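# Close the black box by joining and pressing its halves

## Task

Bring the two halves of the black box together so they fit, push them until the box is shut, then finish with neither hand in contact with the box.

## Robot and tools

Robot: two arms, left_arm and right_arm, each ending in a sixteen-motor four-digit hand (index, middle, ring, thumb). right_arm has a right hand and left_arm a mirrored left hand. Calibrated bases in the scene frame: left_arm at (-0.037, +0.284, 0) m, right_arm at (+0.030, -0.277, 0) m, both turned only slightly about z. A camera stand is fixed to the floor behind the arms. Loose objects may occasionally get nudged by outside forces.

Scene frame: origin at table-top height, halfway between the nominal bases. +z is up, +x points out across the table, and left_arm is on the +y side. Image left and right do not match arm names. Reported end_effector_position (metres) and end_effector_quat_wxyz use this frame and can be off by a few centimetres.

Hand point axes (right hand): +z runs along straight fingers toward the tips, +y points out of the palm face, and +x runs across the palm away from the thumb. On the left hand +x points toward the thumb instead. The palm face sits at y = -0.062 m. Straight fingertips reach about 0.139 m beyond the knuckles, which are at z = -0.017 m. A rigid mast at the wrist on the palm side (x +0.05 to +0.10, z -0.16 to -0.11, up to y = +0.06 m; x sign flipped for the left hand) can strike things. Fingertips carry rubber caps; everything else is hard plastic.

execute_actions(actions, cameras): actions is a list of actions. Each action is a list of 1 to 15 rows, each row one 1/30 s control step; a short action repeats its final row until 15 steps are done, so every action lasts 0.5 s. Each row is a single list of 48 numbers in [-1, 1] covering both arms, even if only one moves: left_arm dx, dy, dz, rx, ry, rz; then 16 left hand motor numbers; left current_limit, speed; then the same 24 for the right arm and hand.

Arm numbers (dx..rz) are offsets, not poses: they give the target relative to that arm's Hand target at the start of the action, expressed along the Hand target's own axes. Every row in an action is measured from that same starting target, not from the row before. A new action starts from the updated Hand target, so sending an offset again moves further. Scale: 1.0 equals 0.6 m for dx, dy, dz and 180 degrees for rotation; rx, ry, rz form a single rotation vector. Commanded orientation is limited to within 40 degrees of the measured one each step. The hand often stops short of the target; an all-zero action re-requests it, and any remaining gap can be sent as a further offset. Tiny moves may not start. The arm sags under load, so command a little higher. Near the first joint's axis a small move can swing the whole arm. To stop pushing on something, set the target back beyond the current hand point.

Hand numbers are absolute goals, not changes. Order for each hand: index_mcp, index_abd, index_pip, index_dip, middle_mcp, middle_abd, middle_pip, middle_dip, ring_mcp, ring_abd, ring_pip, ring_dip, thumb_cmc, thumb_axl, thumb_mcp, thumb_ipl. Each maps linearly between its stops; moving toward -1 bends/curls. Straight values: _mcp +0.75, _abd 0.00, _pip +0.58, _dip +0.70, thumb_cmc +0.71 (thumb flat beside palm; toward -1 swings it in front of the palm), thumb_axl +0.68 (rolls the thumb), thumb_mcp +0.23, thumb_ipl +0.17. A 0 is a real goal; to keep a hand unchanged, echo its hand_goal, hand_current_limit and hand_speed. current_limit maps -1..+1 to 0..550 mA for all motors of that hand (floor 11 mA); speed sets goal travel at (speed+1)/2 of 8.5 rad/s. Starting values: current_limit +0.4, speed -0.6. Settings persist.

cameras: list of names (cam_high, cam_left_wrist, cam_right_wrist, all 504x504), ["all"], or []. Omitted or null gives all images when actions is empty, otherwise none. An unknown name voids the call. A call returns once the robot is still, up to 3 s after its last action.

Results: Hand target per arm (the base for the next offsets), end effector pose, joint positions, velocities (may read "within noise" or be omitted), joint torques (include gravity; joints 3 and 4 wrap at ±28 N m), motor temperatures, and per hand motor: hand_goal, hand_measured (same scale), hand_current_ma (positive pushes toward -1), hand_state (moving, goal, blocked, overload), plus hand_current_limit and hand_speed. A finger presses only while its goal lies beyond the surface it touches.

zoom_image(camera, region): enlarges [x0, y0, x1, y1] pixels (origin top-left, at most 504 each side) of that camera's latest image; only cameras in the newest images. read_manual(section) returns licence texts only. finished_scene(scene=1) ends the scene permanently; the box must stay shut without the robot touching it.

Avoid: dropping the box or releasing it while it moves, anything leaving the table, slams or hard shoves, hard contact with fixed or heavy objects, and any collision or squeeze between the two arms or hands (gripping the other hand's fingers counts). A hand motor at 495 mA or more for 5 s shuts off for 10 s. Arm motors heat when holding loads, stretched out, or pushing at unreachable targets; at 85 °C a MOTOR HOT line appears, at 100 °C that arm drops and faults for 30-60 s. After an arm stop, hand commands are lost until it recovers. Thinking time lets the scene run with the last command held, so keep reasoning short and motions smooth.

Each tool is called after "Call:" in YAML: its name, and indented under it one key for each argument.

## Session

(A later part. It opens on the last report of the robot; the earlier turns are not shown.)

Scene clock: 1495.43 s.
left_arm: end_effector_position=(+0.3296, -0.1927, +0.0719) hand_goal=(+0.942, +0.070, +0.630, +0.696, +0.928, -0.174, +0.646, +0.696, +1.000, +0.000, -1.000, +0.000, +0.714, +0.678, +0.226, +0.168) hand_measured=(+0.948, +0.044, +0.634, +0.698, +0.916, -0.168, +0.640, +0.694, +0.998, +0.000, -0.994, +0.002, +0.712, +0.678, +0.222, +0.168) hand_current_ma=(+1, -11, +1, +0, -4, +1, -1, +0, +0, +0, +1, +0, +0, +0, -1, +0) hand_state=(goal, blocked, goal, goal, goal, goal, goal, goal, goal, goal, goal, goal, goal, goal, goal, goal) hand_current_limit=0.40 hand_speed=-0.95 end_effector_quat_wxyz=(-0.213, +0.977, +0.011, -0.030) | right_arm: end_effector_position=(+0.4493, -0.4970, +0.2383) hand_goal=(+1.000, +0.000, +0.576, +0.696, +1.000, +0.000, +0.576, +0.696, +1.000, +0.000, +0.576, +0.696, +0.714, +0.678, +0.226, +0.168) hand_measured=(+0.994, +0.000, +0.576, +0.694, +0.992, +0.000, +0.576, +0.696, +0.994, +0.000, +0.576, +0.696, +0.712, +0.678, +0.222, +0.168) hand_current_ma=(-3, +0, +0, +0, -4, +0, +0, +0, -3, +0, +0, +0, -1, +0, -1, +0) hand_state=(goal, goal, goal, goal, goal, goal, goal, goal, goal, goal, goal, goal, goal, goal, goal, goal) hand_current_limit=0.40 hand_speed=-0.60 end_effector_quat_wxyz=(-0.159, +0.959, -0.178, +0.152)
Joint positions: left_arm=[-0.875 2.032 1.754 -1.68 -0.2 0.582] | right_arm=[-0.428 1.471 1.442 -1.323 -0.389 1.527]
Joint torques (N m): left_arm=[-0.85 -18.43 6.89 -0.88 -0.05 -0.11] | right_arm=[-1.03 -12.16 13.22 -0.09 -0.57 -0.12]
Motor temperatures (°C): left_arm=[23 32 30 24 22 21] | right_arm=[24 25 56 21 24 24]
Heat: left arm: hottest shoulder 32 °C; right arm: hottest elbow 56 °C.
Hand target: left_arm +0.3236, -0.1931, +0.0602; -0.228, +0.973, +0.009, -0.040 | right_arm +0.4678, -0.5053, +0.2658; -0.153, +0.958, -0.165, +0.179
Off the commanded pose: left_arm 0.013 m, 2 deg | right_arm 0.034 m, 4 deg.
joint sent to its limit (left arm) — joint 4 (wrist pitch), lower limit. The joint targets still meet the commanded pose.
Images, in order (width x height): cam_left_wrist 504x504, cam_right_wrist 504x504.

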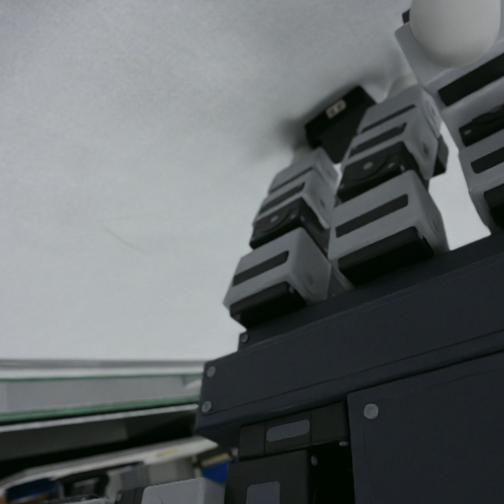

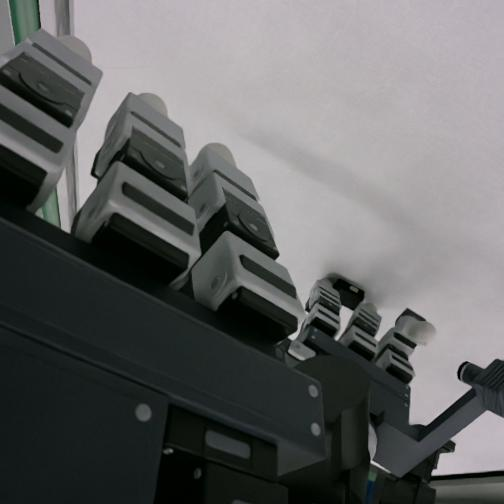

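Call:
execute_actions:
  actions:
    - [[0.006,-0.0064,-0.030,0,0,0,0.942,0.10,0.629,0.696,0.928,-0.20,0.645,0.696,1,0,-1,0,0.714,0.678,0.226,0.168,0.4,-0.95,0,0,0,0,0,0,1,0,0.576,0.696,1,0,0.576,0.696,1,0,0.576,0.696,0.714,0.678,0.226,0.168,0.4,-0.6],[0.009,-0.0096,-0.045,0,0,0,0.942,0.10,0.629,0.696,0.928,-0.20,0.645,0.696,1,0,-1,0,0.714,0.678,0.226,0.168,0.4,-0.95,0,0,0,0,0,0,1,0,0.576,0.696,1,0,0.576,0.696,1,0,0.576,0.696,0.714,0.678,0.226,0.168,0.4,-0.6],[0.012,-0.0128,-0.060,0,0,0,0.942,0.10,0.629,0.696,0.928,-0.20,0.645,0.696,1,0,-1,0,0.714,0.678,0.226,0.168,0.4,-0.95,0,0,0,0,0,0,1,0,0.576,0.696,1,0,0.576,0.696,1,0,0.576,0.696,0.714,0.678,0.226,0.168,0.4,-0.6],[0.015,-0.016,-0.075,0,0,0,0.942,0.10,0.629,0.696,0.928,-0.20,0.645,0.696,1,0,-1,0,0.714,0.678,0.226,0.168,0.4,-0.95,0,0,0,0,0,0,1,0,0.576,0.696,1,0,0.576,0.696,1,0,0.576,0.696,0.714,0.678,0.226,0.168,0.4,-0.6],[0.0175,-0.0192,-0.091,0,0,0,0.942,0.10,0.629,0.696,0.928,-0.20,0.645,0.696,1,0,-1,0,0.714,0.678,0.226,0.168,0.4,-0.95,0,0,0,0,0,0,1,0,0.576,0.696,1,0,0.576,0.696,1,0,0.576,0.696,0.714,0.678,0.226,0.168,0.4,-0.6]]
  cameras: ["cam_left_wrist","cam_right_wrist"]

Call:
zoom_image:
  camera: "cam_right_wrist"
  region: [325, 275, 370, 320]

Call:
zoom_image:
  camera: "cam_left_wrist"
  region: [288, 50, 378, 140]

Scene clock: 1504.57 s.
left_arm: end_effector_position=(+0.3295, -0.1939, +0.0882) hand_goal=(+0.942, +0.100, +0.630, +0.696, +0.928, -0.200, +0.646, +0.696, +1.000, +0.000, -1.000, +0.000, +0.714, +0.678, +0.226, +0.168) hand_measured=(+0.938, +0.096, +0.630, +0.698, +0.916, -0.194, +0.640, +0.694, +0.998, +0.000, -0.994, +0.002, +0.712, +0.678, +0.222, +0.168) hand_current_ma=(-1, +0, +0, +0, -4, +1, -1, +0, +0, +0, +1, +0, +0, +0, -1, +0) hand_state=(goal, goal, goal, goal, goal, goal, goal, goal, goal, goal, goal, goal, goal, goal, goal, goal) hand_current_limit=0.40 hand_speed=-0.95 end_effector_quat_wxyz=(-0.202, +0.979, +0.008, -0.023) | right_arm: end_effector_position=(+0.4493, -0.4970, +0.2383) hand_goal=(+1.000, +0.000, +0.576, +0.696, +1.000, +0.000, +0.576, +0.696, +1.000, +0.000, +0.576, +0.696, +0.714, +0.678, +0.226, +0.168) hand_measured=(+0.994, +0.000, +0.576, +0.694, +0.992, +0.000, +0.576, +0.696, +0.994, +0.000, +0.576, +0.696, +0.712, +0.678, +0.222, +0.168) hand_current_ma=(-3, +0, +0, +0, -4, +0, +0, +0, -3, +0, +0, +0, -1, +0, -1, +0) hand_state=(goal, goal, goal, goal, goal, goal, goal, goal, goal, goal, goal, goal, goal, goal, goal, goal) hand_current_limit=0.40 hand_speed=-0.60 end_effector_quat_wxyz=(-0.159, +0.959, -0.178, +0.152)
Joint positions: left_arm=[-0.875 2.004 1.754 -1.681 -0.199 0.592] | right_arm=[-0.428 1.471 1.442 -1.323 -0.389 1.527]
Joint torques (N m): left_arm=[0.03 -21.19 11.29 -0.87 -0.1 0.04] | right_arm=[-0.97 -12.22 13.22 -0.08 -0.58 -0.11]
Motor temperatures (°C): left_arm=[23 31 30 24 22 21] | right_arm=[24 25 56 21 24 24]
Heat: left arm: hottest shoulder 31 °C; right arm: hottest elbow 56 °C.
Hand target: left_arm +0.3385, -0.2065, +0.1133; -0.228, +0.973, +0.009, -0.040 | right_arm +0.4678, -0.5053, +0.2658; -0.153, +0.958, -0.165, +0.179
Off the commanded pose: left_arm 0.030 m, 4 deg | right_arm 0.034 m, 4 deg.
joint sent to its limit (left arm) — joint 4 (wrist pitch), lower limit. The joint targets are off in orientation, not in position.
Images, in order (width x height): cam_left_wrist 504x504, cam_right_wrist 504x504.

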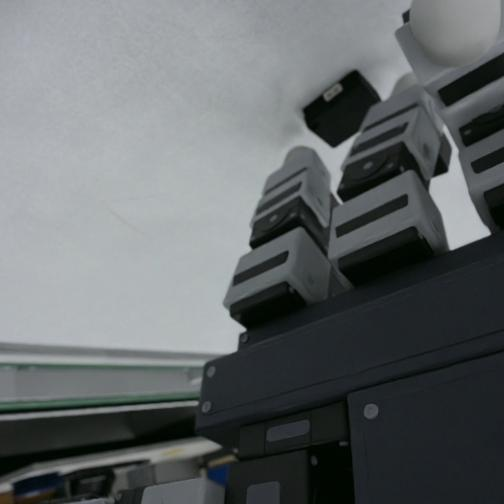

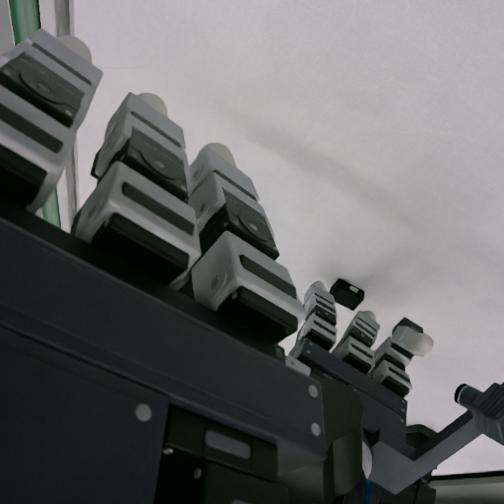

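Scaled by 11.200.

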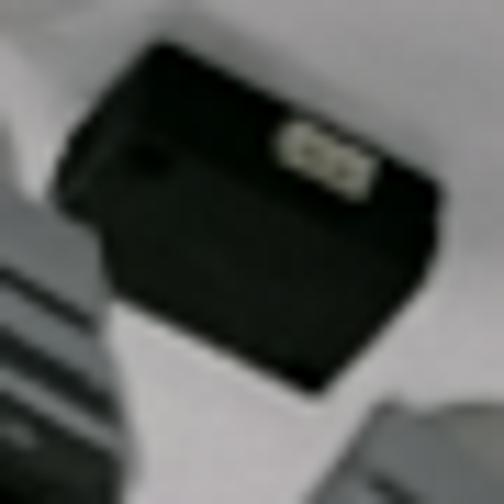

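Scaled by 5.600.

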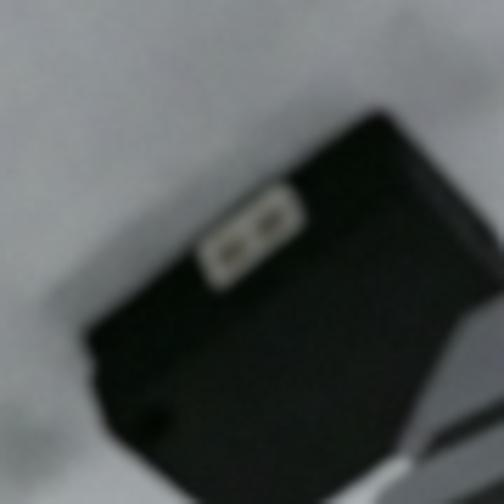

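Call:
zoom_image:
  camera: "cam_right_wrist"
  region: [327, 276, 367, 312]

Call:
zoom_image:
  camera: "cam_left_wrist"
  region: [298, 65, 383, 150]

Scaled by 12.600.

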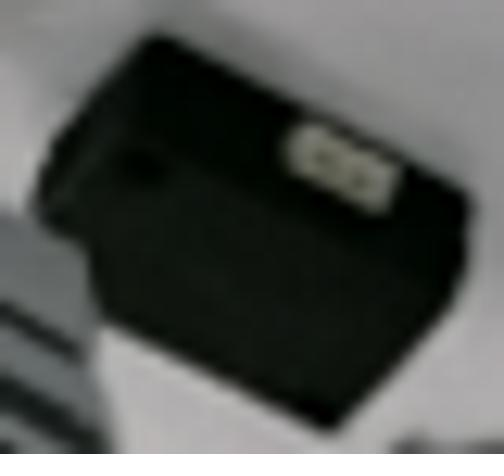

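Scaled by 5.929.

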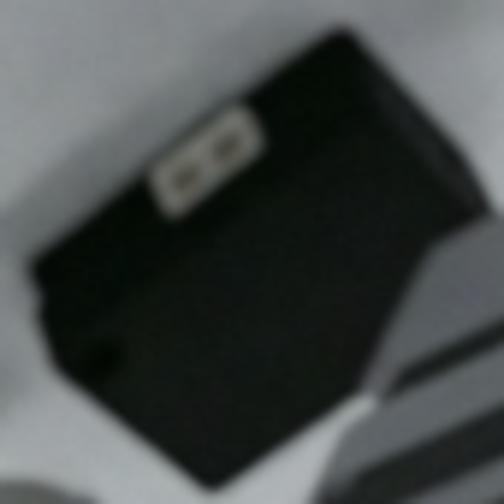

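Call:
execute_actions:
  actions:
    - [[0,-0.012,-0.025,0,0,0,0.942,0.10,0.629,0.696,0.928,-0.20,0.645,0.696,1,0,-1,0,0.714,0.678,0.226,0.168,0.4,-0.95,0,0,0,0,0,0,1,0,0.576,0.696,1,0,0.576,0.696,1,0,0.576,0.696,0.714,0.678,0.226,0.168,0.4,-0.6],[0,-0.024,-0.05,0,0,0,0.942,0.10,0.629,0.696,0.928,-0.20,0.645,0.696,1,0,-1,0,0.714,0.678,0.226,0.168,0.4,-0.95,0,0,0,0,0,0,1,0,0.576,0.696,1,0,0.576,0.696,1,0,0.576,0.696,0.714,0.678,0.226,0.168,0.4,-0.6],[0,-0.037,-0.0747,0,0,0,0.942,0.10,0.629,0.696,0.928,-0.20,0.645,0.696,1,0,-1,0,0.714,0.678,0.226,0.168,0.4,-0.95,0,0,0,0,0,0,1,0,0.576,0.696,1,0,0.576,0.696,1,0,0.576,0.696,0.714,0.678,0.226,0.168,0.4,-0.6]]
    - [[-0.002,-0.034,0.0119,-0.0188,0.004,-0.006,0.78,-0.11,0.6,0.696,0.78,0.11,0.6,0.696,1,0,-1,0,0.714,0.678,0.226,0.168,0.4,-0.9,0,0,0,0,0,0,1,0,0.576,0.696,1,0,0.576,0.696,1,0,0.576,0.696,0.714,0.678,0.226,0.168,0.4,-0.6],[-0.004,-0.069,0.0238,-0.0376,0.0085,-0.012,0.78,-0.11,0.576,0.696,0.78,0.11,0.576,0.696,1,0,-1,0,0.714,0.678,0.226,0.168,0.4,-0.9,0,0,0,0,0,0,1,0,0.576,0.696,1,0,0.576,0.696,1,0,0.576,0.696,0.714,0.678,0.226,0.168,0.4,-0.6],[-0.006,-0.103,0.0356,-0.0564,0.0128,-0.018,0.572,-0.11,0.576,0.696,0.572,0.11,0.576,0.696,1,0,-1,0,0.714,0.678,0.226,0.168,0.4,-0.9,0,0,0,0,0,0,1,0,0.576,0.696,1,0,0.576,0.696,1,0,0.576,0.696,0.714,0.678,0.226,0.168,0.4,-0.6],[-0.0077,-0.1377,0.0475,-0.0753,0.0170,-0.0242,0.572,-0.11,0.576,0.696,0.572,0.11,0.576,0.696,1,0,-1,0,0.714,0.678,0.226,0.168,0.4,-0.9,0,0,0,0,0,0,1,0,0.576,0.696,1,0,0.576,0.696,1,0,0.576,0.696,0.714,0.678,0.226,0.168,0.4,-0.6]]
  cameras: ["cam_left_wrist","cam_right_wrist"]

Scene clock: 1544.60 s.
left_arm: end_effector_position=(+0.3389, -0.1174, +0.1785) hand_goal=(+0.572, -0.110, +0.576, +0.696, +0.572, +0.110, +0.576, +0.696, +1.000, +0.000, -1.000, +0.000, +0.714, +0.678, +0.226, +0.168) hand_measured=(+0.580, -0.104, +0.578, +0.698, +0.568, +0.084, +0.576, +0.694, +0.998, +0.000, -0.994, +0.002, +0.712, +0.678, +0.222, +0.168) hand_current_ma=(+2, +1, +0, +0, +0, -12, +0, +0, +0, +0, +1, +0, +0, +0, -1, +0) hand_state=(goal, goal, goal, goal, goal, blocked, goal, goal, goal, goal, goal, goal, goal, goal, goal, goal) hand_current_limit=0.40 hand_speed=-0.90 end_effector_quat_wxyz=(-0.113, +0.992, +0.052, -0.003) | right_arm: end_effector_position=(+0.4493, -0.4970, +0.2383) hand_goal=(+1.000, +0.000, +0.576, +0.696, +1.000, +0.000, +0.576, +0.696, +1.000, +0.000, +0.576, +0.696, +0.714, +0.678, +0.226, +0.168) hand_measured=(+0.994, +0.000, +0.576, +0.694, +0.992, +0.000, +0.576, +0.696, +0.994, +0.000, +0.576, +0.696, +0.712, +0.678, +0.222, +0.168) hand_current_ma=(-3, +0, +0, +0, -4, +0, +0, +0, -3, +0, +0, +0, -1, +0, -1, +0) hand_state=(goal, goal, goal, goal, goal, goal, goal, goal, goal, goal, goal, goal, goal, goal, goal, goal) hand_current_limit=0.40 hand_speed=-0.60 end_effector_quat_wxyz=(-0.159, +0.959, -0.178, +0.152)
Joint positions: left_arm=[-0.751 1.695 1.542 -1.594 -0.144 0.649] | right_arm=[-0.428 1.471 1.442 -1.323 -0.389 1.527]
Joint torques (N m): left_arm=[-0.67 -15.97 7.13 0.14 0.04 0.06] | right_arm=[-1.03 -12.16 13.22 -0.06 -0.57 -0.12]
Motor temperatures (°C): left_arm=[23 31 31 24 22 21] | right_arm=[24 25 57 21 24 24]
Heat: left arm: hottest shoulder 31 °C; right arm: hottest elbow 57 °C.
Hand target: left_arm +0.3352, -0.1199, +0.1746; -0.113, +0.993, +0.044, -0.004 | right_arm +0.4678, -0.5053, +0.2658; -0.153, +0.958, -0.165, +0.179
Off the commanded pose: left_arm 0.006 m, 1 deg | right_arm 0.034 m, 4 deg.
Images, in order (width x height): cam_left_wrist 504x504, cam_right_wrist 504x504.

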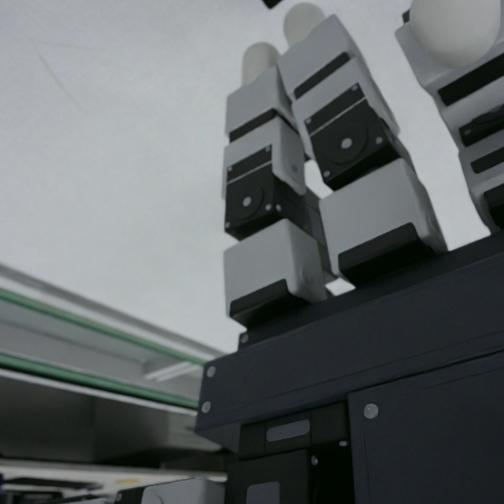

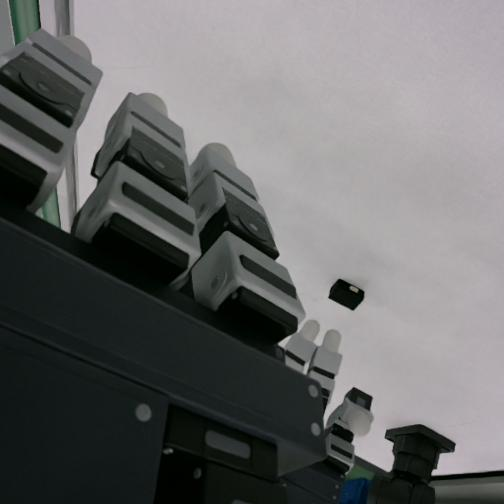

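Call:
zoom_image:
  camera: "cam_right_wrist"
  region: [325, 273, 370, 318]

Call:
zoom_image:
  camera: "cam_right_wrist"
  region: [285, 270, 375, 360]

Scaled by 11.200.

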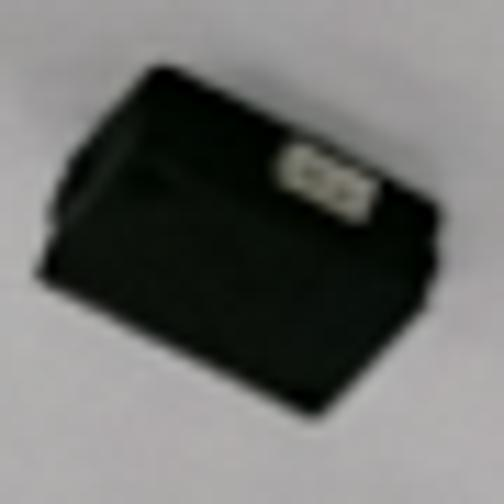

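Scaled by 5.600.

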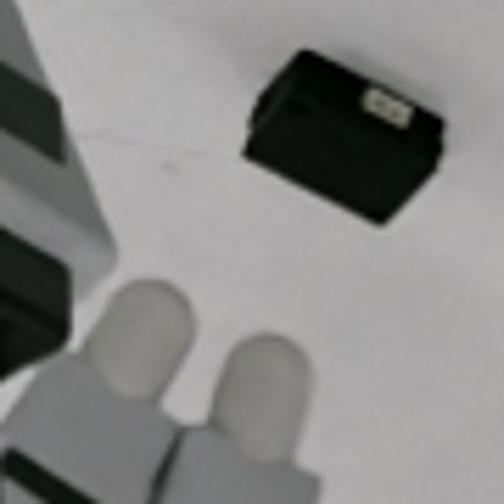

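Call:
execute_actions:
  actions:
    - [[-0.006,-0.0003,0.026,0,0,0,0.572,-0.11,0.576,0.696,0.572,0.11,0.576,0.696,1,0,-1,0,0.714,0.678,0.226,0.168,0.4,-0.9,0,0,0,0,0,0,1,0,0.576,0.696,1,0,0.576,0.696,1,0,0.576,0.696,0.714,0.678,0.226,0.168,0.4,-0.6],[-0.0125,-0.0007,0.0533,0,0,0,0.572,-0.11,0.576,0.696,0.572,0.11,0.576,0.696,1,0,-1,0,0.714,0.678,0.226,0.168,0.4,-0.9,0,0,0,0,0,0,1,0,0.576,0.696,1,0,0.576,0.696,1,0,0.576,0.696,0.714,0.678,0.226,0.168,0.4,-0.6]]
  cameras: ["cam_left_wrist","cam_right_wrist"]

Call:
zoom_image:
  camera: "cam_right_wrist"
  region: [295, 265, 375, 345]

Call:
zoom_image:
  camera: "cam_left_wrist"
  region: [220, 0, 360, 140]

Scene clock: 1561.87 s.
left_arm: end_effector_position=(+0.3314, -0.1098, +0.1438) hand_goal=(+0.572, -0.110, +0.576, +0.696, +0.572, +0.110, +0.576, +0.696, +1.000, +0.000, -1.000, +0.000, +0.714, +0.678, +0.226, +0.168) hand_measured=(+0.580, -0.104, +0.578, +0.698, +0.568, +0.084, +0.576, +0.694, +0.998, +0.000, -0.994, +0.002, +0.712, +0.678, +0.222, +0.168) hand_current_ma=(+2, +1, +0, +0, +0, -12, +0, +0, +0, +0, +1, +0, +0, +0, -1, +0) hand_state=(goal, goal, goal, goal, goal, blocked, goal, goal, goal, goal, goal, goal, goal, goal, goal, goal) hand_current_limit=0.40 hand_speed=-0.90 end_effector_quat_wxyz=(-0.116, +0.992, +0.052, -0.005) | right_arm: end_effector_position=(+0.4493, -0.4970, +0.2383) hand_goal=(+1.000, +0.000, +0.576, +0.696, +1.000, +0.000, +0.576, +0.696, +1.000, +0.000, +0.576, +0.696, +0.714, +0.678, +0.226, +0.168) hand_measured=(+0.994, +0.000, +0.576, +0.694, +0.992, +0.000, +0.576, +0.696, +0.994, +0.000, +0.576, +0.696, +0.712, +0.678, +0.222, +0.168) hand_current_ma=(-3, +0, +0, +0, -4, +0, +0, +0, -3, +0, +0, +0, -1, +0, -1, +0) hand_state=(goal, goal, goal, goal, goal, goal, goal, goal, goal, goal, goal, goal, goal, goal, goal, goal) hand_current_limit=0.40 hand_speed=-0.60 end_effector_quat_wxyz=(-0.159, +0.959, -0.178, +0.152)
Joint positions: left_arm=[-0.751 1.691 1.444 -1.507 -0.144 0.649] | right_arm=[-0.428 1.471 1.442 -1.323 -0.389 1.527]
Joint torques (N m): left_arm=[-0.79 -15.91 7.04 0.1 0.02 0.03] | right_arm=[-0.97 -12.28 13.22 -0.08 -0.57 -0.12]
Motor temperatures (°C): left_arm=[23 31 31 24 22 21] | right_arm=[24 25 57 21 24 24]
Heat: left arm: hottest shoulder 31 °C; right arm: hottest elbow 57 °C.
Hand target: left_arm +0.3272, -0.1131, +0.1437; -0.113, +0.993, +0.044, -0.004 | right_arm +0.4678, -0.5053, +0.2658; -0.153, +0.958, -0.165, +0.179
Off the commanded pose: left_arm 0.005 m, 1 deg | right_arm 0.034 m, 4 deg.
Images, in order (width x height): cam_left_wrist 504x504, cam_right_wrist 504x504.

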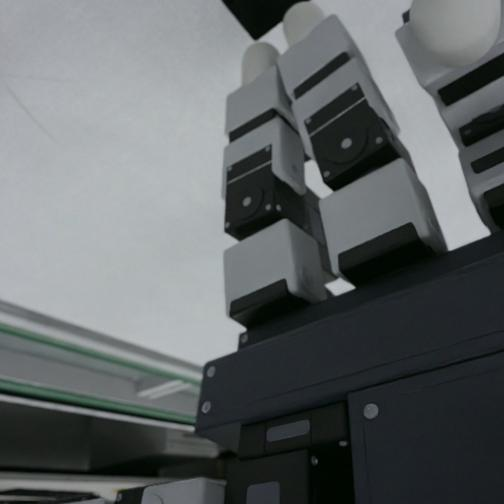

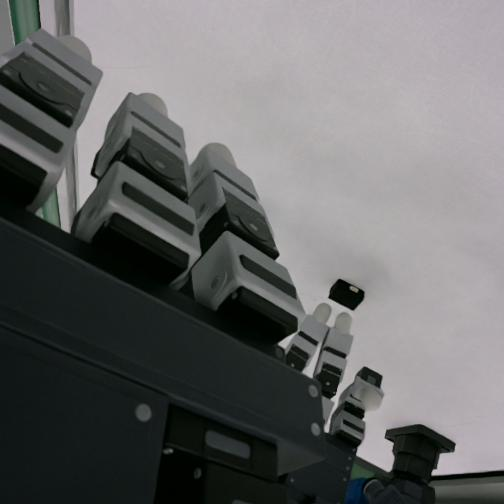

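Scaled by 6.300.

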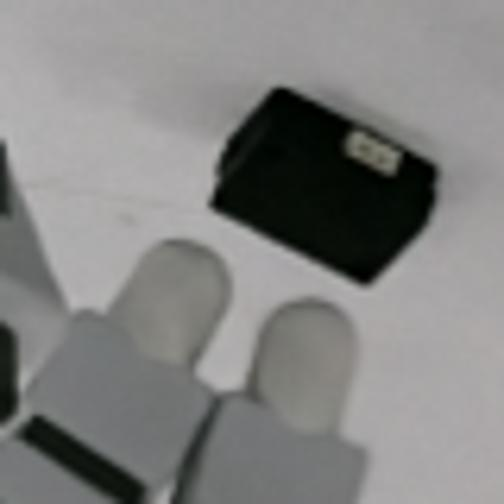

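Scaled by 3.600.

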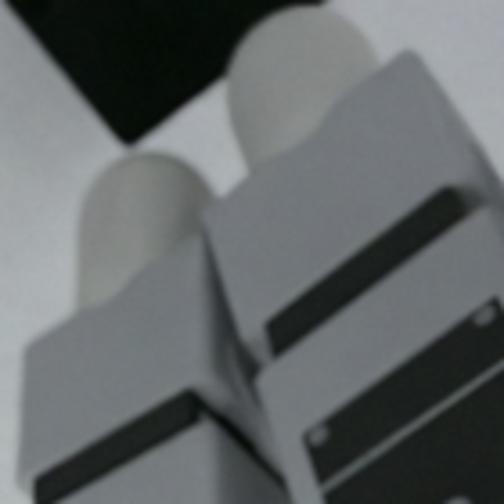

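Call:
execute_actions:
  actions:
    - [[-0.002,0.0113,0.0173,0,0,0,0.53,-0.138,0.576,0.696,0.53,0.082,0.576,0.696,1,0,-1,0,0.714,0.678,0.226,0.168,0.4,-0.95,0,0,0,0,0,0,1,0,0.576,0.696,1,0,0.576,0.696,1,0,0.576,0.696,0.714,0.678,0.226,0.168,0.4,-0.6]]
  cameras: ["cam_left_wrist","cam_right_wrist"]

Call:
zoom_image:
  camera: "cam_right_wrist"
  region: [295, 265, 375, 345]

Call:
zoom_image:
  camera: "cam_left_wrist"
  region: [220, 0, 360, 140]

Scene clock: 1575.60 s.
left_arm: end_effector_position=(+0.3316, -0.1138, +0.1404) hand_goal=(+0.530, -0.138, +0.576, +0.696, +0.530, +0.082, +0.576, +0.696, +1.000, +0.000, -1.000, +0.000, +0.714, +0.678, +0.226, +0.168) hand_measured=(+0.538, -0.112, +0.578, +0.698, +0.528, +0.076, +0.576, +0.694, +0.998, +0.000, -0.994, +0.002, +0.712, +0.678, +0.222, +0.168) hand_current_ma=(+2, +11, +0, +0, +0, -1, +0, +0, +0, +0, +1, +0, +0, +0, -1, +0) hand_state=(goal, blocked, goal, goal, goal, goal, goal, goal, goal, goal, goal, goal, goal, goal, goal, goal) hand_current_limit=0.40 hand_speed=-0.95 end_effector_quat_wxyz=(-0.110, +0.993, +0.050, +0.000) | right_arm: end_effector_position=(+0.4493, -0.4970, +0.2383) hand_goal=(+1.000, +0.000, +0.576, +0.696, +1.000, +0.000, +0.576, +0.696, +1.000, +0.000, +0.576, +0.696, +0.714, +0.678, +0.226, +0.168) hand_measured=(+0.994, +0.000, +0.576, +0.694, +0.992, +0.000, +0.576, +0.696, +0.994, +0.000, +0.576, +0.696, +0.712, +0.678, +0.222, +0.168) hand_current_ma=(-3, +0, +0, +0, -4, +0, +0, +0, -3, +0, +0, +0, -1, +0, -1, +0) hand_state=(goal, goal, goal, goal, goal, goal, goal, goal, goal, goal, goal, goal, goal, goal, goal, goal) hand_current_limit=0.40 hand_speed=-0.60 end_effector_quat_wxyz=(-0.159, +0.959, -0.178, +0.152)
Joint positions: left_arm=[-0.756 1.691 1.433 -1.481 -0.142 0.649] | right_arm=[-0.428 1.471 1.442 -1.323 -0.389 1.527]
Joint torques (N m): left_arm=[-1.32 -15.15 6.82 0.14 0.04 -0.02] | right_arm=[-1.03 -12.16 13.22 -0.06 -0.57 -0.12]
Motor temperatures (°C): left_arm=[23 30 31 24 22 21] | right_arm=[24 25 57 21 24 24]
Heat: left arm: hottest elbow 31 °C; right arm: hottest elbow 57 °C.
Hand target: left_arm +0.3265, -0.1174, +0.1320; -0.113, +0.993, +0.044, -0.004 | right_arm +0.4678, -0.5053, +0.2658; -0.153, +0.958, -0.165, +0.179
Off the commanded pose: left_arm 0.010 m, 1 deg | right_arm 0.034 m, 4 deg.
Images, in order (width x height): cam_left_wrist 504x504, cam_right_wrist 504x504.

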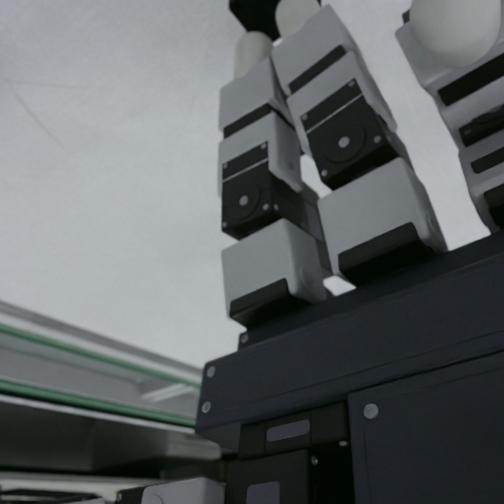

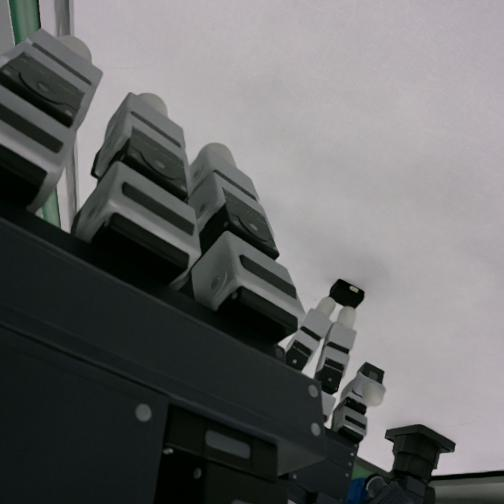

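Scaled by 6.300.

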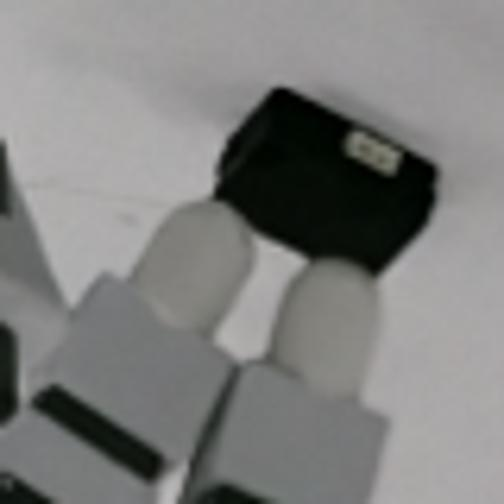

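Scaled by 3.600.

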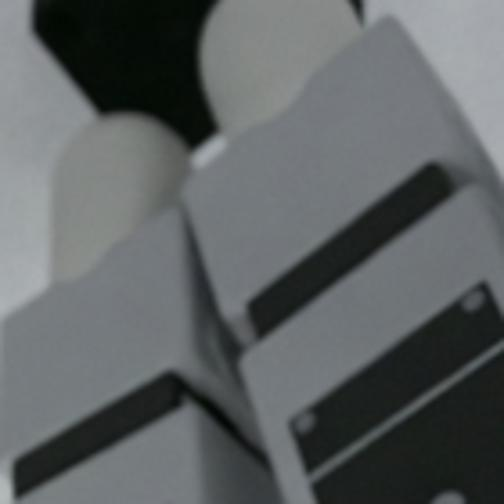

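Call:
execute_actions:
  actions:
    - [[-0.002,0.0036,0.0154,0,0,0,0.53,-0.165,0.576,0.696,0.53,0.04,0.576,0.696,1,0,-1,0,0.714,0.678,0.226,0.168,0.4,-0.95,0,0,0,0,0,0,1,0,0.576,0.696,1,0,0.576,0.696,1,0,0.576,0.696,0.714,0.678,0.226,0.168,0.4,-0.6]]
  cameras: ["cam_left_wrist","cam_right_wrist"]

Call:
zoom_image:
  camera: "cam_right_wrist"
  region: [310, 270, 370, 330]

Call:
zoom_image:
  camera: "cam_left_wrist"
  region: [220, 0, 360, 140]

Scene clock: 1582.63 s.
left_arm: end_effector_position=(+0.3303, -0.1138, +0.1325) hand_goal=(+0.530, -0.164, +0.576, +0.696, +0.530, +0.040, +0.576, +0.696, +1.000, +0.000, -1.000, +0.000, +0.714, +0.678, +0.226, +0.168) hand_measured=(+0.534, -0.148, +0.578, +0.698, +0.528, +0.040, +0.576, +0.694, +0.998, +0.000, -0.994, +0.002, +0.712, +0.678, +0.222, +0.168) hand_current_ma=(+0, +4, +0, +0, +0, +0, +0, +0, +0, +0, +1, +0, +0, +0, -1, +0) hand_state=(goal, goal, goal, goal, goal, goal, goal, goal, goal, goal, goal, goal, goal, goal, goal, goal) hand_current_limit=0.40 hand_speed=-0.95 end_effector_quat_wxyz=(-0.109, +0.993, +0.050, +0.000) | right_arm: end_effector_position=(+0.4493, -0.4970, +0.2383) hand_goal=(+1.000, +0.000, +0.576, +0.696, +1.000, +0.000, +0.576, +0.696, +1.000, +0.000, +0.576, +0.696, +0.714, +0.678, +0.226, +0.168) hand_measured=(+0.994, +0.000, +0.576, +0.694, +0.992, +0.000, +0.576, +0.696, +0.994, +0.000, +0.576, +0.696, +0.712, +0.678, +0.222, +0.168) hand_current_ma=(-3, +0, +0, +0, -4, +0, +0, +0, -3, +0, +0, +0, -1, +0, -1, +0) hand_state=(goal, goal, goal, goal, goal, goal, goal, goal, goal, goal, goal, goal, goal, goal, goal, goal) hand_current_limit=0.40 hand_speed=-0.60 end_effector_quat_wxyz=(-0.159, +0.959, -0.178, +0.152)
Joint positions: left_arm=[-0.757 1.694 1.415 -1.46 -0.142 0.649] | right_arm=[-0.428 1.471 1.442 -1.323 -0.389 1.527]
Joint torques (N m): left_arm=[-0.91 -14.8 6.69 0.25 0.05 -0.06] | right_arm=[-0.97 -12.28 13.24 -0.08 -0.57 -0.12]
Motor temperatures (°C): left_arm=[23 30 31 24 22 21] | right_arm=[23 25 57 21 24 24]
Heat: left arm: hottest elbow 31 °C; right arm: hottest elbow 57 °C.
Hand target: left_arm +0.3253, -0.1176, +0.1224; -0.113, +0.993, +0.044, -0.004 | right_arm +0.4678, -0.5053, +0.2658; -0.153, +0.958, -0.165, +0.179
Off the commanded pose: left_arm 0.012 m, 1 deg | right_arm 0.034 m, 4 deg.
Images, in order (width x height): cam_left_wrist 504x504, cam_right_wrist 504x504.

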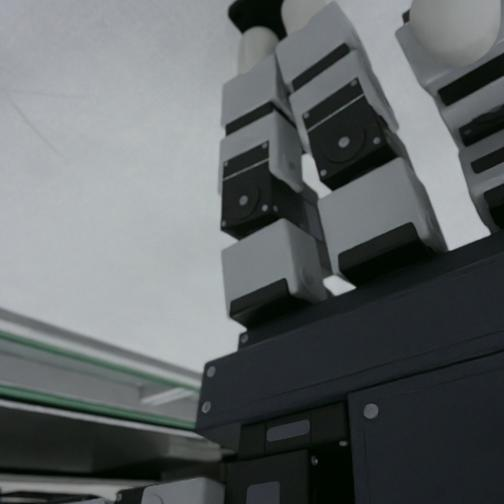

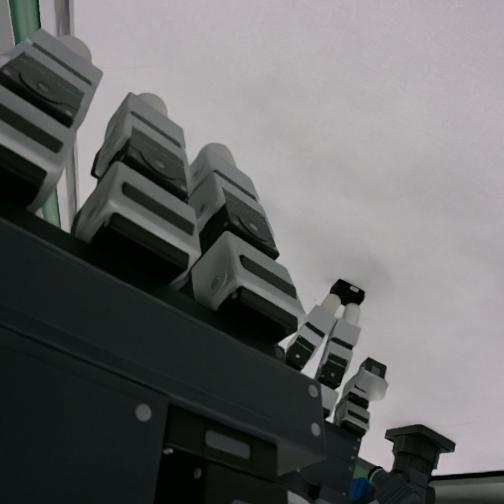

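Scaled by 8.400.

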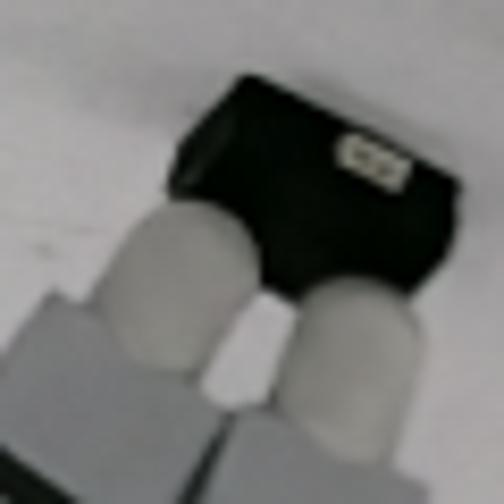

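Scaled by 3.600.

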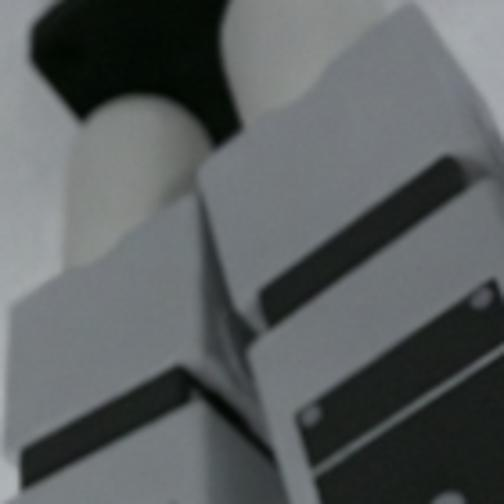

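Call:
execute_actions:
  actions:
    - [[0,0.0023,0.0097,0,0,0,0.53,-0.165,0.576,0.696,0.53,0.04,0.576,0.696,1,0,-1,0,0.714,0.678,0.226,0.168,0.4,-0.95,0,0,0,0,0,0,1,0,0.576,0.696,1,0,0.576,0.696,1,0,0.576,0.696,0.714,0.678,0.226,0.168,0.4,-0.6]]
    - [[0,0.0023,0.0097,0,0,0,0.53,-0.165,0.576,0.696,0.53,0.04,0.576,0.696,1,0,-1,0,0.714,0.678,0.226,0.168,0.4,-0.95,0,0,0,0,0,0,1,0,0.576,0.696,1,0,0.576,0.696,1,0,0.576,0.696,0.714,0.678,0.226,0.168,0.4,-0.6]]
  cameras: ["cam_left_wrist","cam_right_wrist"]

Call:
zoom_image:
  camera: "cam_right_wrist"
  region: [310, 270, 370, 330]

Scene clock: 1590.07 s.
left_arm: end_effector_position=(+0.3310, -0.1145, +0.1312) hand_goal=(+0.530, -0.164, +0.576, +0.696, +0.530, +0.040, +0.576, +0.696, +1.000, +0.000, -1.000, +0.000, +0.714, +0.678, +0.226, +0.168) hand_measured=(+0.536, -0.160, +0.580, +0.698, +0.532, +0.030, +0.578, +0.696, +0.998, +0.000, -0.994, +0.002, +0.712, +0.678, +0.222, +0.168) hand_current_ma=(+1, +0, +0, +0, +0, -2, +0, +0, +0, +0, +1, +0, +0, +0, -1, +0) hand_state=(goal, goal, goal, goal, goal, goal, goal, goal, goal, goal, goal, goal, goal, goal, goal, goal) hand_current_limit=0.40 hand_speed=-0.95 end_effector_quat_wxyz=(-0.106, +0.993, +0.050, +0.002) | right_arm: end_effector_position=(+0.4493, -0.4970, +0.2383) hand_goal=(+1.000, +0.000, +0.576, +0.696, +1.000, +0.000, +0.576, +0.696, +1.000, +0.000, +0.576, +0.696, +0.714, +0.678, +0.226, +0.168) hand_measured=(+0.994, +0.000, +0.576, +0.694, +0.992, +0.000, +0.576, +0.696, +0.994, +0.000, +0.576, +0.696, +0.712, +0.678, +0.222, +0.168) hand_current_ma=(-3, +0, +0, +0, -4, +0, +0, +0, -3, +0, +0, +0, -1, +0, -1, +0) hand_state=(goal, goal, goal, goal, goal, goal, goal, goal, goal, goal, goal, goal, goal, goal, goal, goal) hand_current_limit=0.40 hand_speed=-0.60 end_effector_quat_wxyz=(-0.159, +0.959, -0.178, +0.152)
Joint positions: left_arm=[-0.757 1.692 1.408 -1.447 -0.142 0.649] | right_arm=[-0.428 1.471 1.442 -1.323 -0.389 1.527]
Joint torques (N m): left_arm=[-1.08 -13.86 5.45 0.76 0.04 -0.05] | right_arm=[-0.97 -12.16 13.22 -0.09 -0.57 -0.12]
Motor temperatures (°C): left_arm=[23 31 31 24 22 21] | right_arm=[23 25 57 21 24 24]
Heat: left arm: hottest shoulder 31 °C; right arm: hottest elbow 57 °C.
Hand target: left_arm +0.3253, -0.1177, +0.1106; -0.113, +0.993, +0.044, -0.004 | right_arm +0.4678, -0.5053, +0.2658; -0.153, +0.958, -0.165, +0.179
Off the commanded pose: left_arm 0.022 m, 1 deg | right_arm 0.034 m, 4 deg.
Images, in order (width x height): cam_left_wrist 504x504, cam_right_wrist 504x504.

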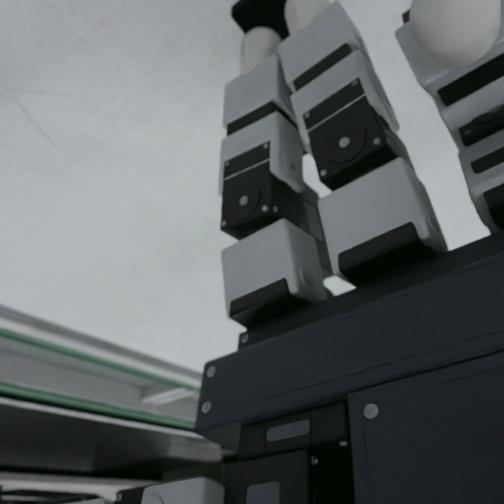

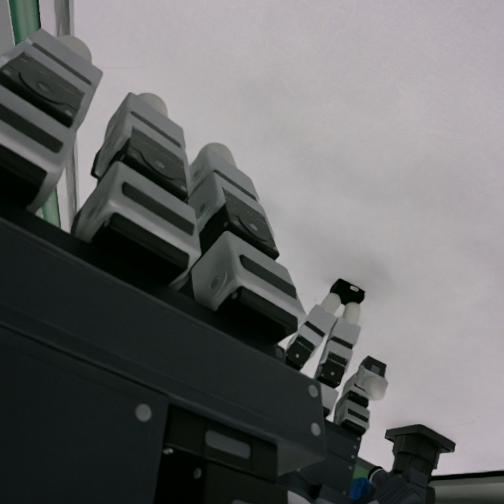

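Scaled by 8.400.

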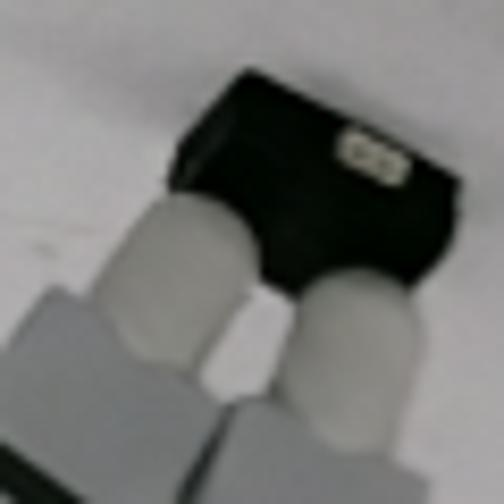

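Call:
execute_actions:
  actions:
    - [[0,0.0046,0.0194,0,0,0,0.53,-0.165,0.576,0.696,0.53,0.03,0.576,0.696,1,0,-1,0,0.714,0.678,0.226,0.168,0.4,-0.95,0,0,0,0,0,0,1,0,0.576,0.696,1,0,0.576,0.696,1,0,0.576,0.696,0.714,0.678,0.226,0.168,0.4,-0.6]]
    - [[0,0.0046,0.0194,0,0,0,0.53,-0.165,0.576,0.696,0.53,0.03,0.576,0.696,1,0,-1,0,0.714,0.678,0.226,0.168,0.4,-0.95,0,0,0,0,0,0,1,0,0.576,0.696,1,0,0.576,0.696,1,0,0.576,0.696,0.714,0.678,0.226,0.168,0.4,-0.6]]
  cameras: ["cam_left_wrist","cam_right_wrist"]

Call:
zoom_image:
  camera: "cam_right_wrist"
  region: [310, 270, 370, 330]

Scene clock: 1595.10 s.
left_arm: end_effector_position=(+0.3312, -0.1154, +0.1318) hand_goal=(+0.530, -0.164, +0.576, +0.696, +0.530, +0.030, +0.576, +0.696, +1.000, +0.000, -1.000, +0.000, +0.714, +0.678, +0.226, +0.168) hand_measured=(+0.532, -0.164, +0.578, +0.698, +0.546, +0.002, +0.590, +0.704, +0.998, +0.000, -0.994, +0.002, +0.712, +0.678, +0.222, +0.168) hand_current_ma=(+0, +0, +0, +0, +7, -12, +5, +2, +0, +0, +1, +0, +0, +0, -1, +0) hand_state=(goal, goal, goal, goal, goal, blocked, goal, goal, goal, goal, goal, goal, goal, goal, goal, goal) hand_current_limit=0.40 hand_speed=-0.95 end_effector_quat_wxyz=(-0.093, +0.994, +0.051, +0.014) | right_arm: end_effector_position=(+0.4493, -0.4970, +0.2383) hand_goal=(+1.000, +0.000, +0.576, +0.696, +1.000, +0.000, +0.576, +0.696, +1.000, +0.000, +0.576, +0.696, +0.714, +0.678, +0.226, +0.168) hand_measured=(+0.994, +0.000, +0.576, +0.694, +0.992, +0.000, +0.576, +0.696, +0.994, +0.000, +0.576, +0.696, +0.712, +0.678, +0.222, +0.168) hand_current_ma=(-3, +0, +0, +0, -4, +0, +0, +0, -3, +0, +0, +0, -1, +0, -1, +0) hand_state=(goal, goal, goal, goal, goal, goal, goal, goal, goal, goal, goal, goal, goal, goal, goal, goal) hand_current_limit=0.40 hand_speed=-0.60 end_effector_quat_wxyz=(-0.159, +0.959, -0.178, +0.152)
Joint positions: left_arm=[-0.758 1.672 1.38 -1.403 -0.142 0.649] | right_arm=[-0.428 1.471 1.442 -1.323 -0.389 1.527]
Joint torques (N m): left_arm=[-0.97 -10.75 4.25 1.28 0.04 -0.06] | right_arm=[-1.03 -12.34 13.24 -0.06 -0.57 -0.12]
Motor temperatures (°C): left_arm=[23 31 31 24 22 21] | right_arm=[23 25 57 21 24 24]
Heat: left arm: hottest shoulder 31 °C; right arm: hottest elbow 57 °C.
Hand target: left_arm +0.3253, -0.1177, +0.0866; -0.113, +0.993, +0.044, -0.004 | right_arm +0.4678, -0.5053, +0.2658; -0.153, +0.958, -0.165, +0.179
Off the commanded pose: left_arm 0.046 m, 3 deg | right_arm 0.034 m, 4 deg.
Images, in order (width x height): cam_left_wrist 504x504, cam_right_wrist 504x504.

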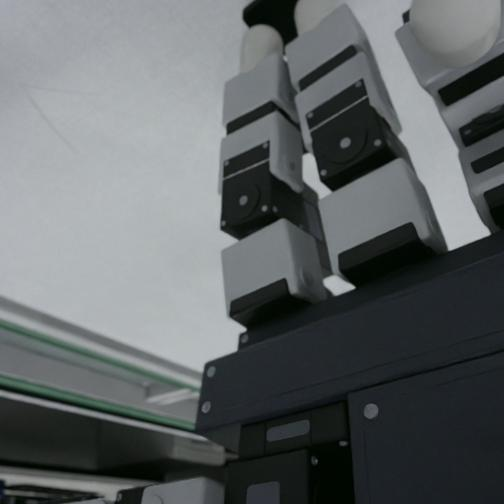

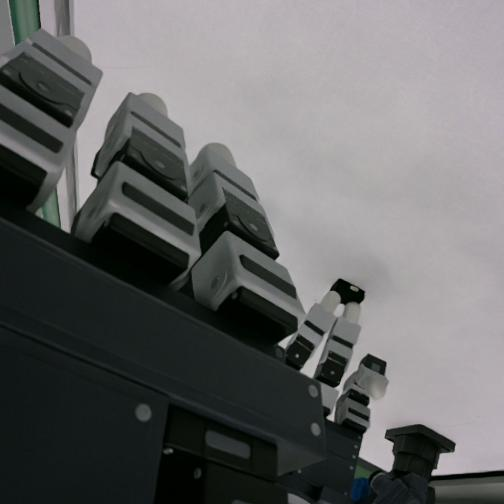

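Scaled by 8.400.

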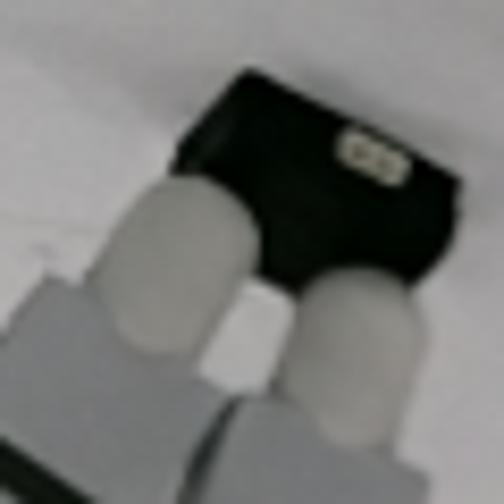

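Call:
zoom_image:
  camera: "cam_left_wrist"
  region: [220, 0, 360, 140]

Call:
zoom_image:
  camera: "cam_right_wrist"
  region: [325, 273, 370, 318]

Scaled by 3.600.

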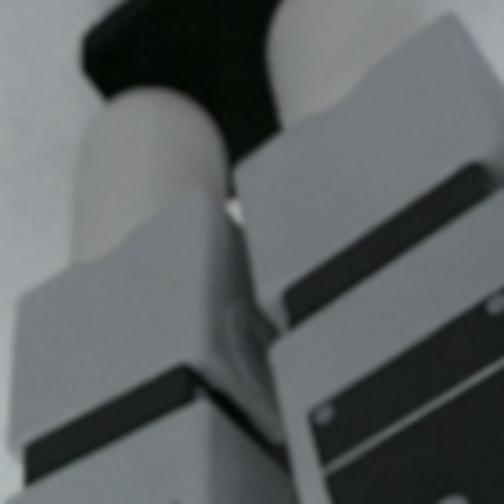

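Scaled by 11.200.

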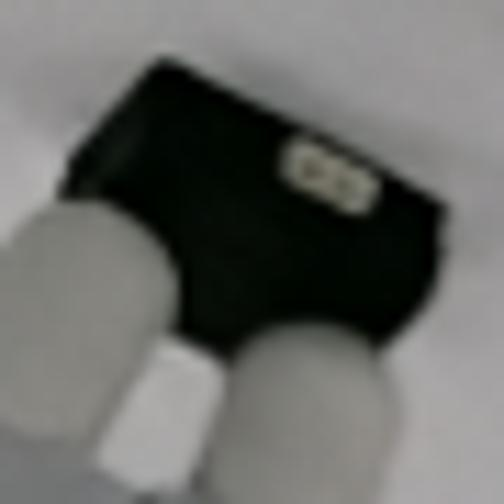

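Call:
execute_actions:
  actions:
    - [[0,-0.011,-0.047,0,0,0,0.53,-0.165,0.576,0.696,0.53,0.03,0.576,0.696,1,0,-1,0,0.714,0.678,0.226,0.168,0.4,-0.95,0,0,0,0,0,0,1,0,0.576,0.696,1,0,0.576,0.696,1,0,0.576,0.696,0.714,0.678,0.226,0.168,0.4,-0.6],[0,-0.022,-0.094,0,0,0,0.53,-0.165,0.576,0.696,0.53,0.03,0.576,0.696,1,0,-1,0,0.714,0.678,0.226,0.168,0.4,-0.95,0,0,0,0,0,0,1,0,0.576,0.696,1,0,0.576,0.696,1,0,0.576,0.696,0.714,0.678,0.226,0.168,0.4,-0.6],[0,-0.032,-0.139,0,0,0,0.53,-0.165,0.576,0.696,0.53,0.03,0.576,0.696,1,0,-1,0,0.714,0.678,0.226,0.168,0.4,-0.95,0,0,0,0,0,0,1,0,0.576,0.696,1,0,0.576,0.696,1,0,0.576,0.696,0.714,0.678,0.226,0.168,0.4,-0.6]]
  cameras: ["cam_left_wrist","cam_right_wrist"]

Call:
zoom_image:
  camera: "cam_right_wrist"
  region: [325, 273, 370, 318]

Call:
zoom_image:
  camera: "cam_left_wrist"
  region: [220, 0, 360, 140]

Scene clock: 1643.93 s.
left_arm: end_effector_position=(+0.3182, -0.1023, +0.1514) hand_goal=(+0.530, -0.164, +0.576, +0.696, +0.530, +0.030, +0.576, +0.696, +1.000, +0.000, -1.000, +0.000, +0.714, +0.678, +0.226, +0.168) hand_measured=(+0.530, -0.162, +0.578, +0.698, +0.530, +0.026, +0.578, +0.698, +0.998, +0.000, -0.994, +0.002, +0.712, +0.678, +0.222, +0.168) hand_current_ma=(+0, +0, +0, +0, +0, +0, +0, +0, +0, +0, +1, +0, +0, +0, -1, +0) hand_state=(goal, goal, goal, goal, goal, goal, goal, goal, goal, goal, goal, goal, goal, goal, goal, goal) hand_current_limit=0.40 hand_speed=-0.95 end_effector_quat_wxyz=(-0.128, +0.990, +0.047, -0.018) | right_arm: end_effector_position=(+0.4493, -0.4970, +0.2383) hand_goal=(+1.000, +0.000, +0.576, +0.696, +1.000, +0.000, +0.576, +0.696, +1.000, +0.000, +0.576, +0.696, +0.714, +0.678, +0.226, +0.168) hand_measured=(+0.994, +0.000, +0.576, +0.694, +0.992, +0.000, +0.576, +0.696, +0.994, +0.000, +0.576, +0.696, +0.712, +0.678, +0.222, +0.168) hand_current_ma=(-3, +0, +0, +0, -4, +0, +0, +0, -3, +0, +0, +0, -1, +0, -1, +0) hand_state=(goal, goal, goal, goal, goal, goal, goal, goal, goal, goal, goal, goal, goal, goal, goal, goal) hand_current_limit=0.40 hand_speed=-0.60 end_effector_quat_wxyz=(-0.159, +0.959, -0.178, +0.152)
Joint positions: left_arm=[-0.758 1.672 1.443 -1.561 -0.14 0.649] | right_arm=[-0.428 1.471 1.442 -1.323 -0.389 1.527]
Joint torques (N m): left_arm=[-1.03 -15.44 12.36 -0.61 0.02 -0.05] | right_arm=[-0.97 -12.16 13.22 -0.06 -0.58 -0.12]
Motor temperatures (°C): left_arm=[23 29 29 24 22 21] | right_arm=[23 25 58 21 24 24]
Heat: left arm: hottest shoulder 29 °C; right arm: hottest elbow 58 °C.
Hand target: left_arm +0.3252, -0.1177, +0.1720; -0.113, +0.993, +0.044, -0.004 | right_arm +0.4678, -0.5053, +0.2658; -0.153, +0.958, -0.165, +0.179
Off the commanded pose: left_arm 0.027 m, 2 deg | right_arm 0.034 m, 4 deg.
Images, in order (width x height): cam_left_wrist 504x504, cam_right_wrist 504x504.

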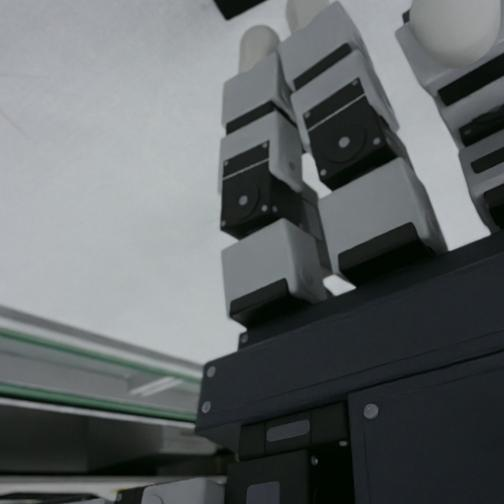

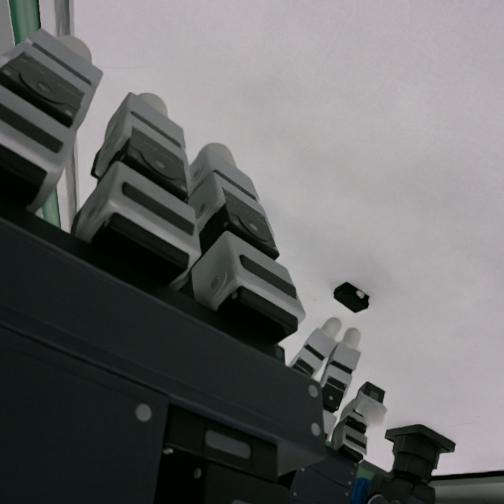

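Scaled by 11.200.

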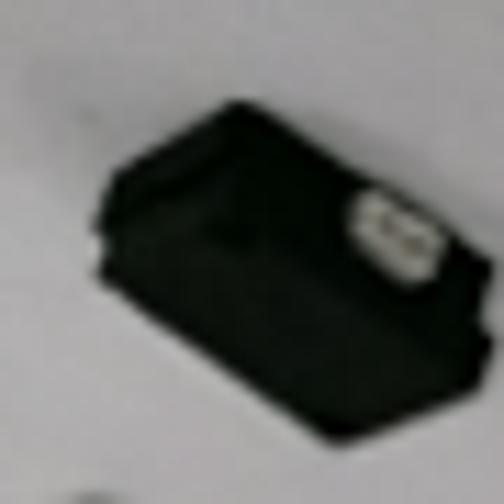

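Scaled by 3.600.

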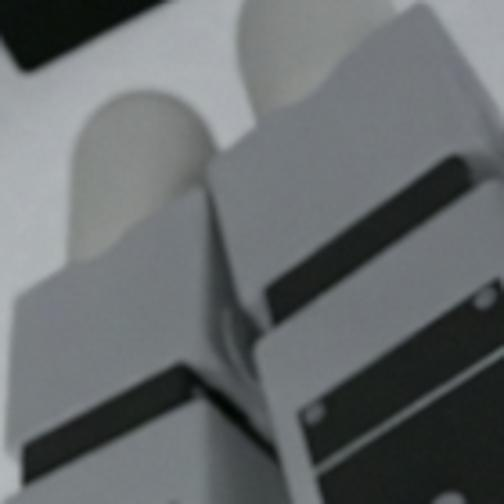

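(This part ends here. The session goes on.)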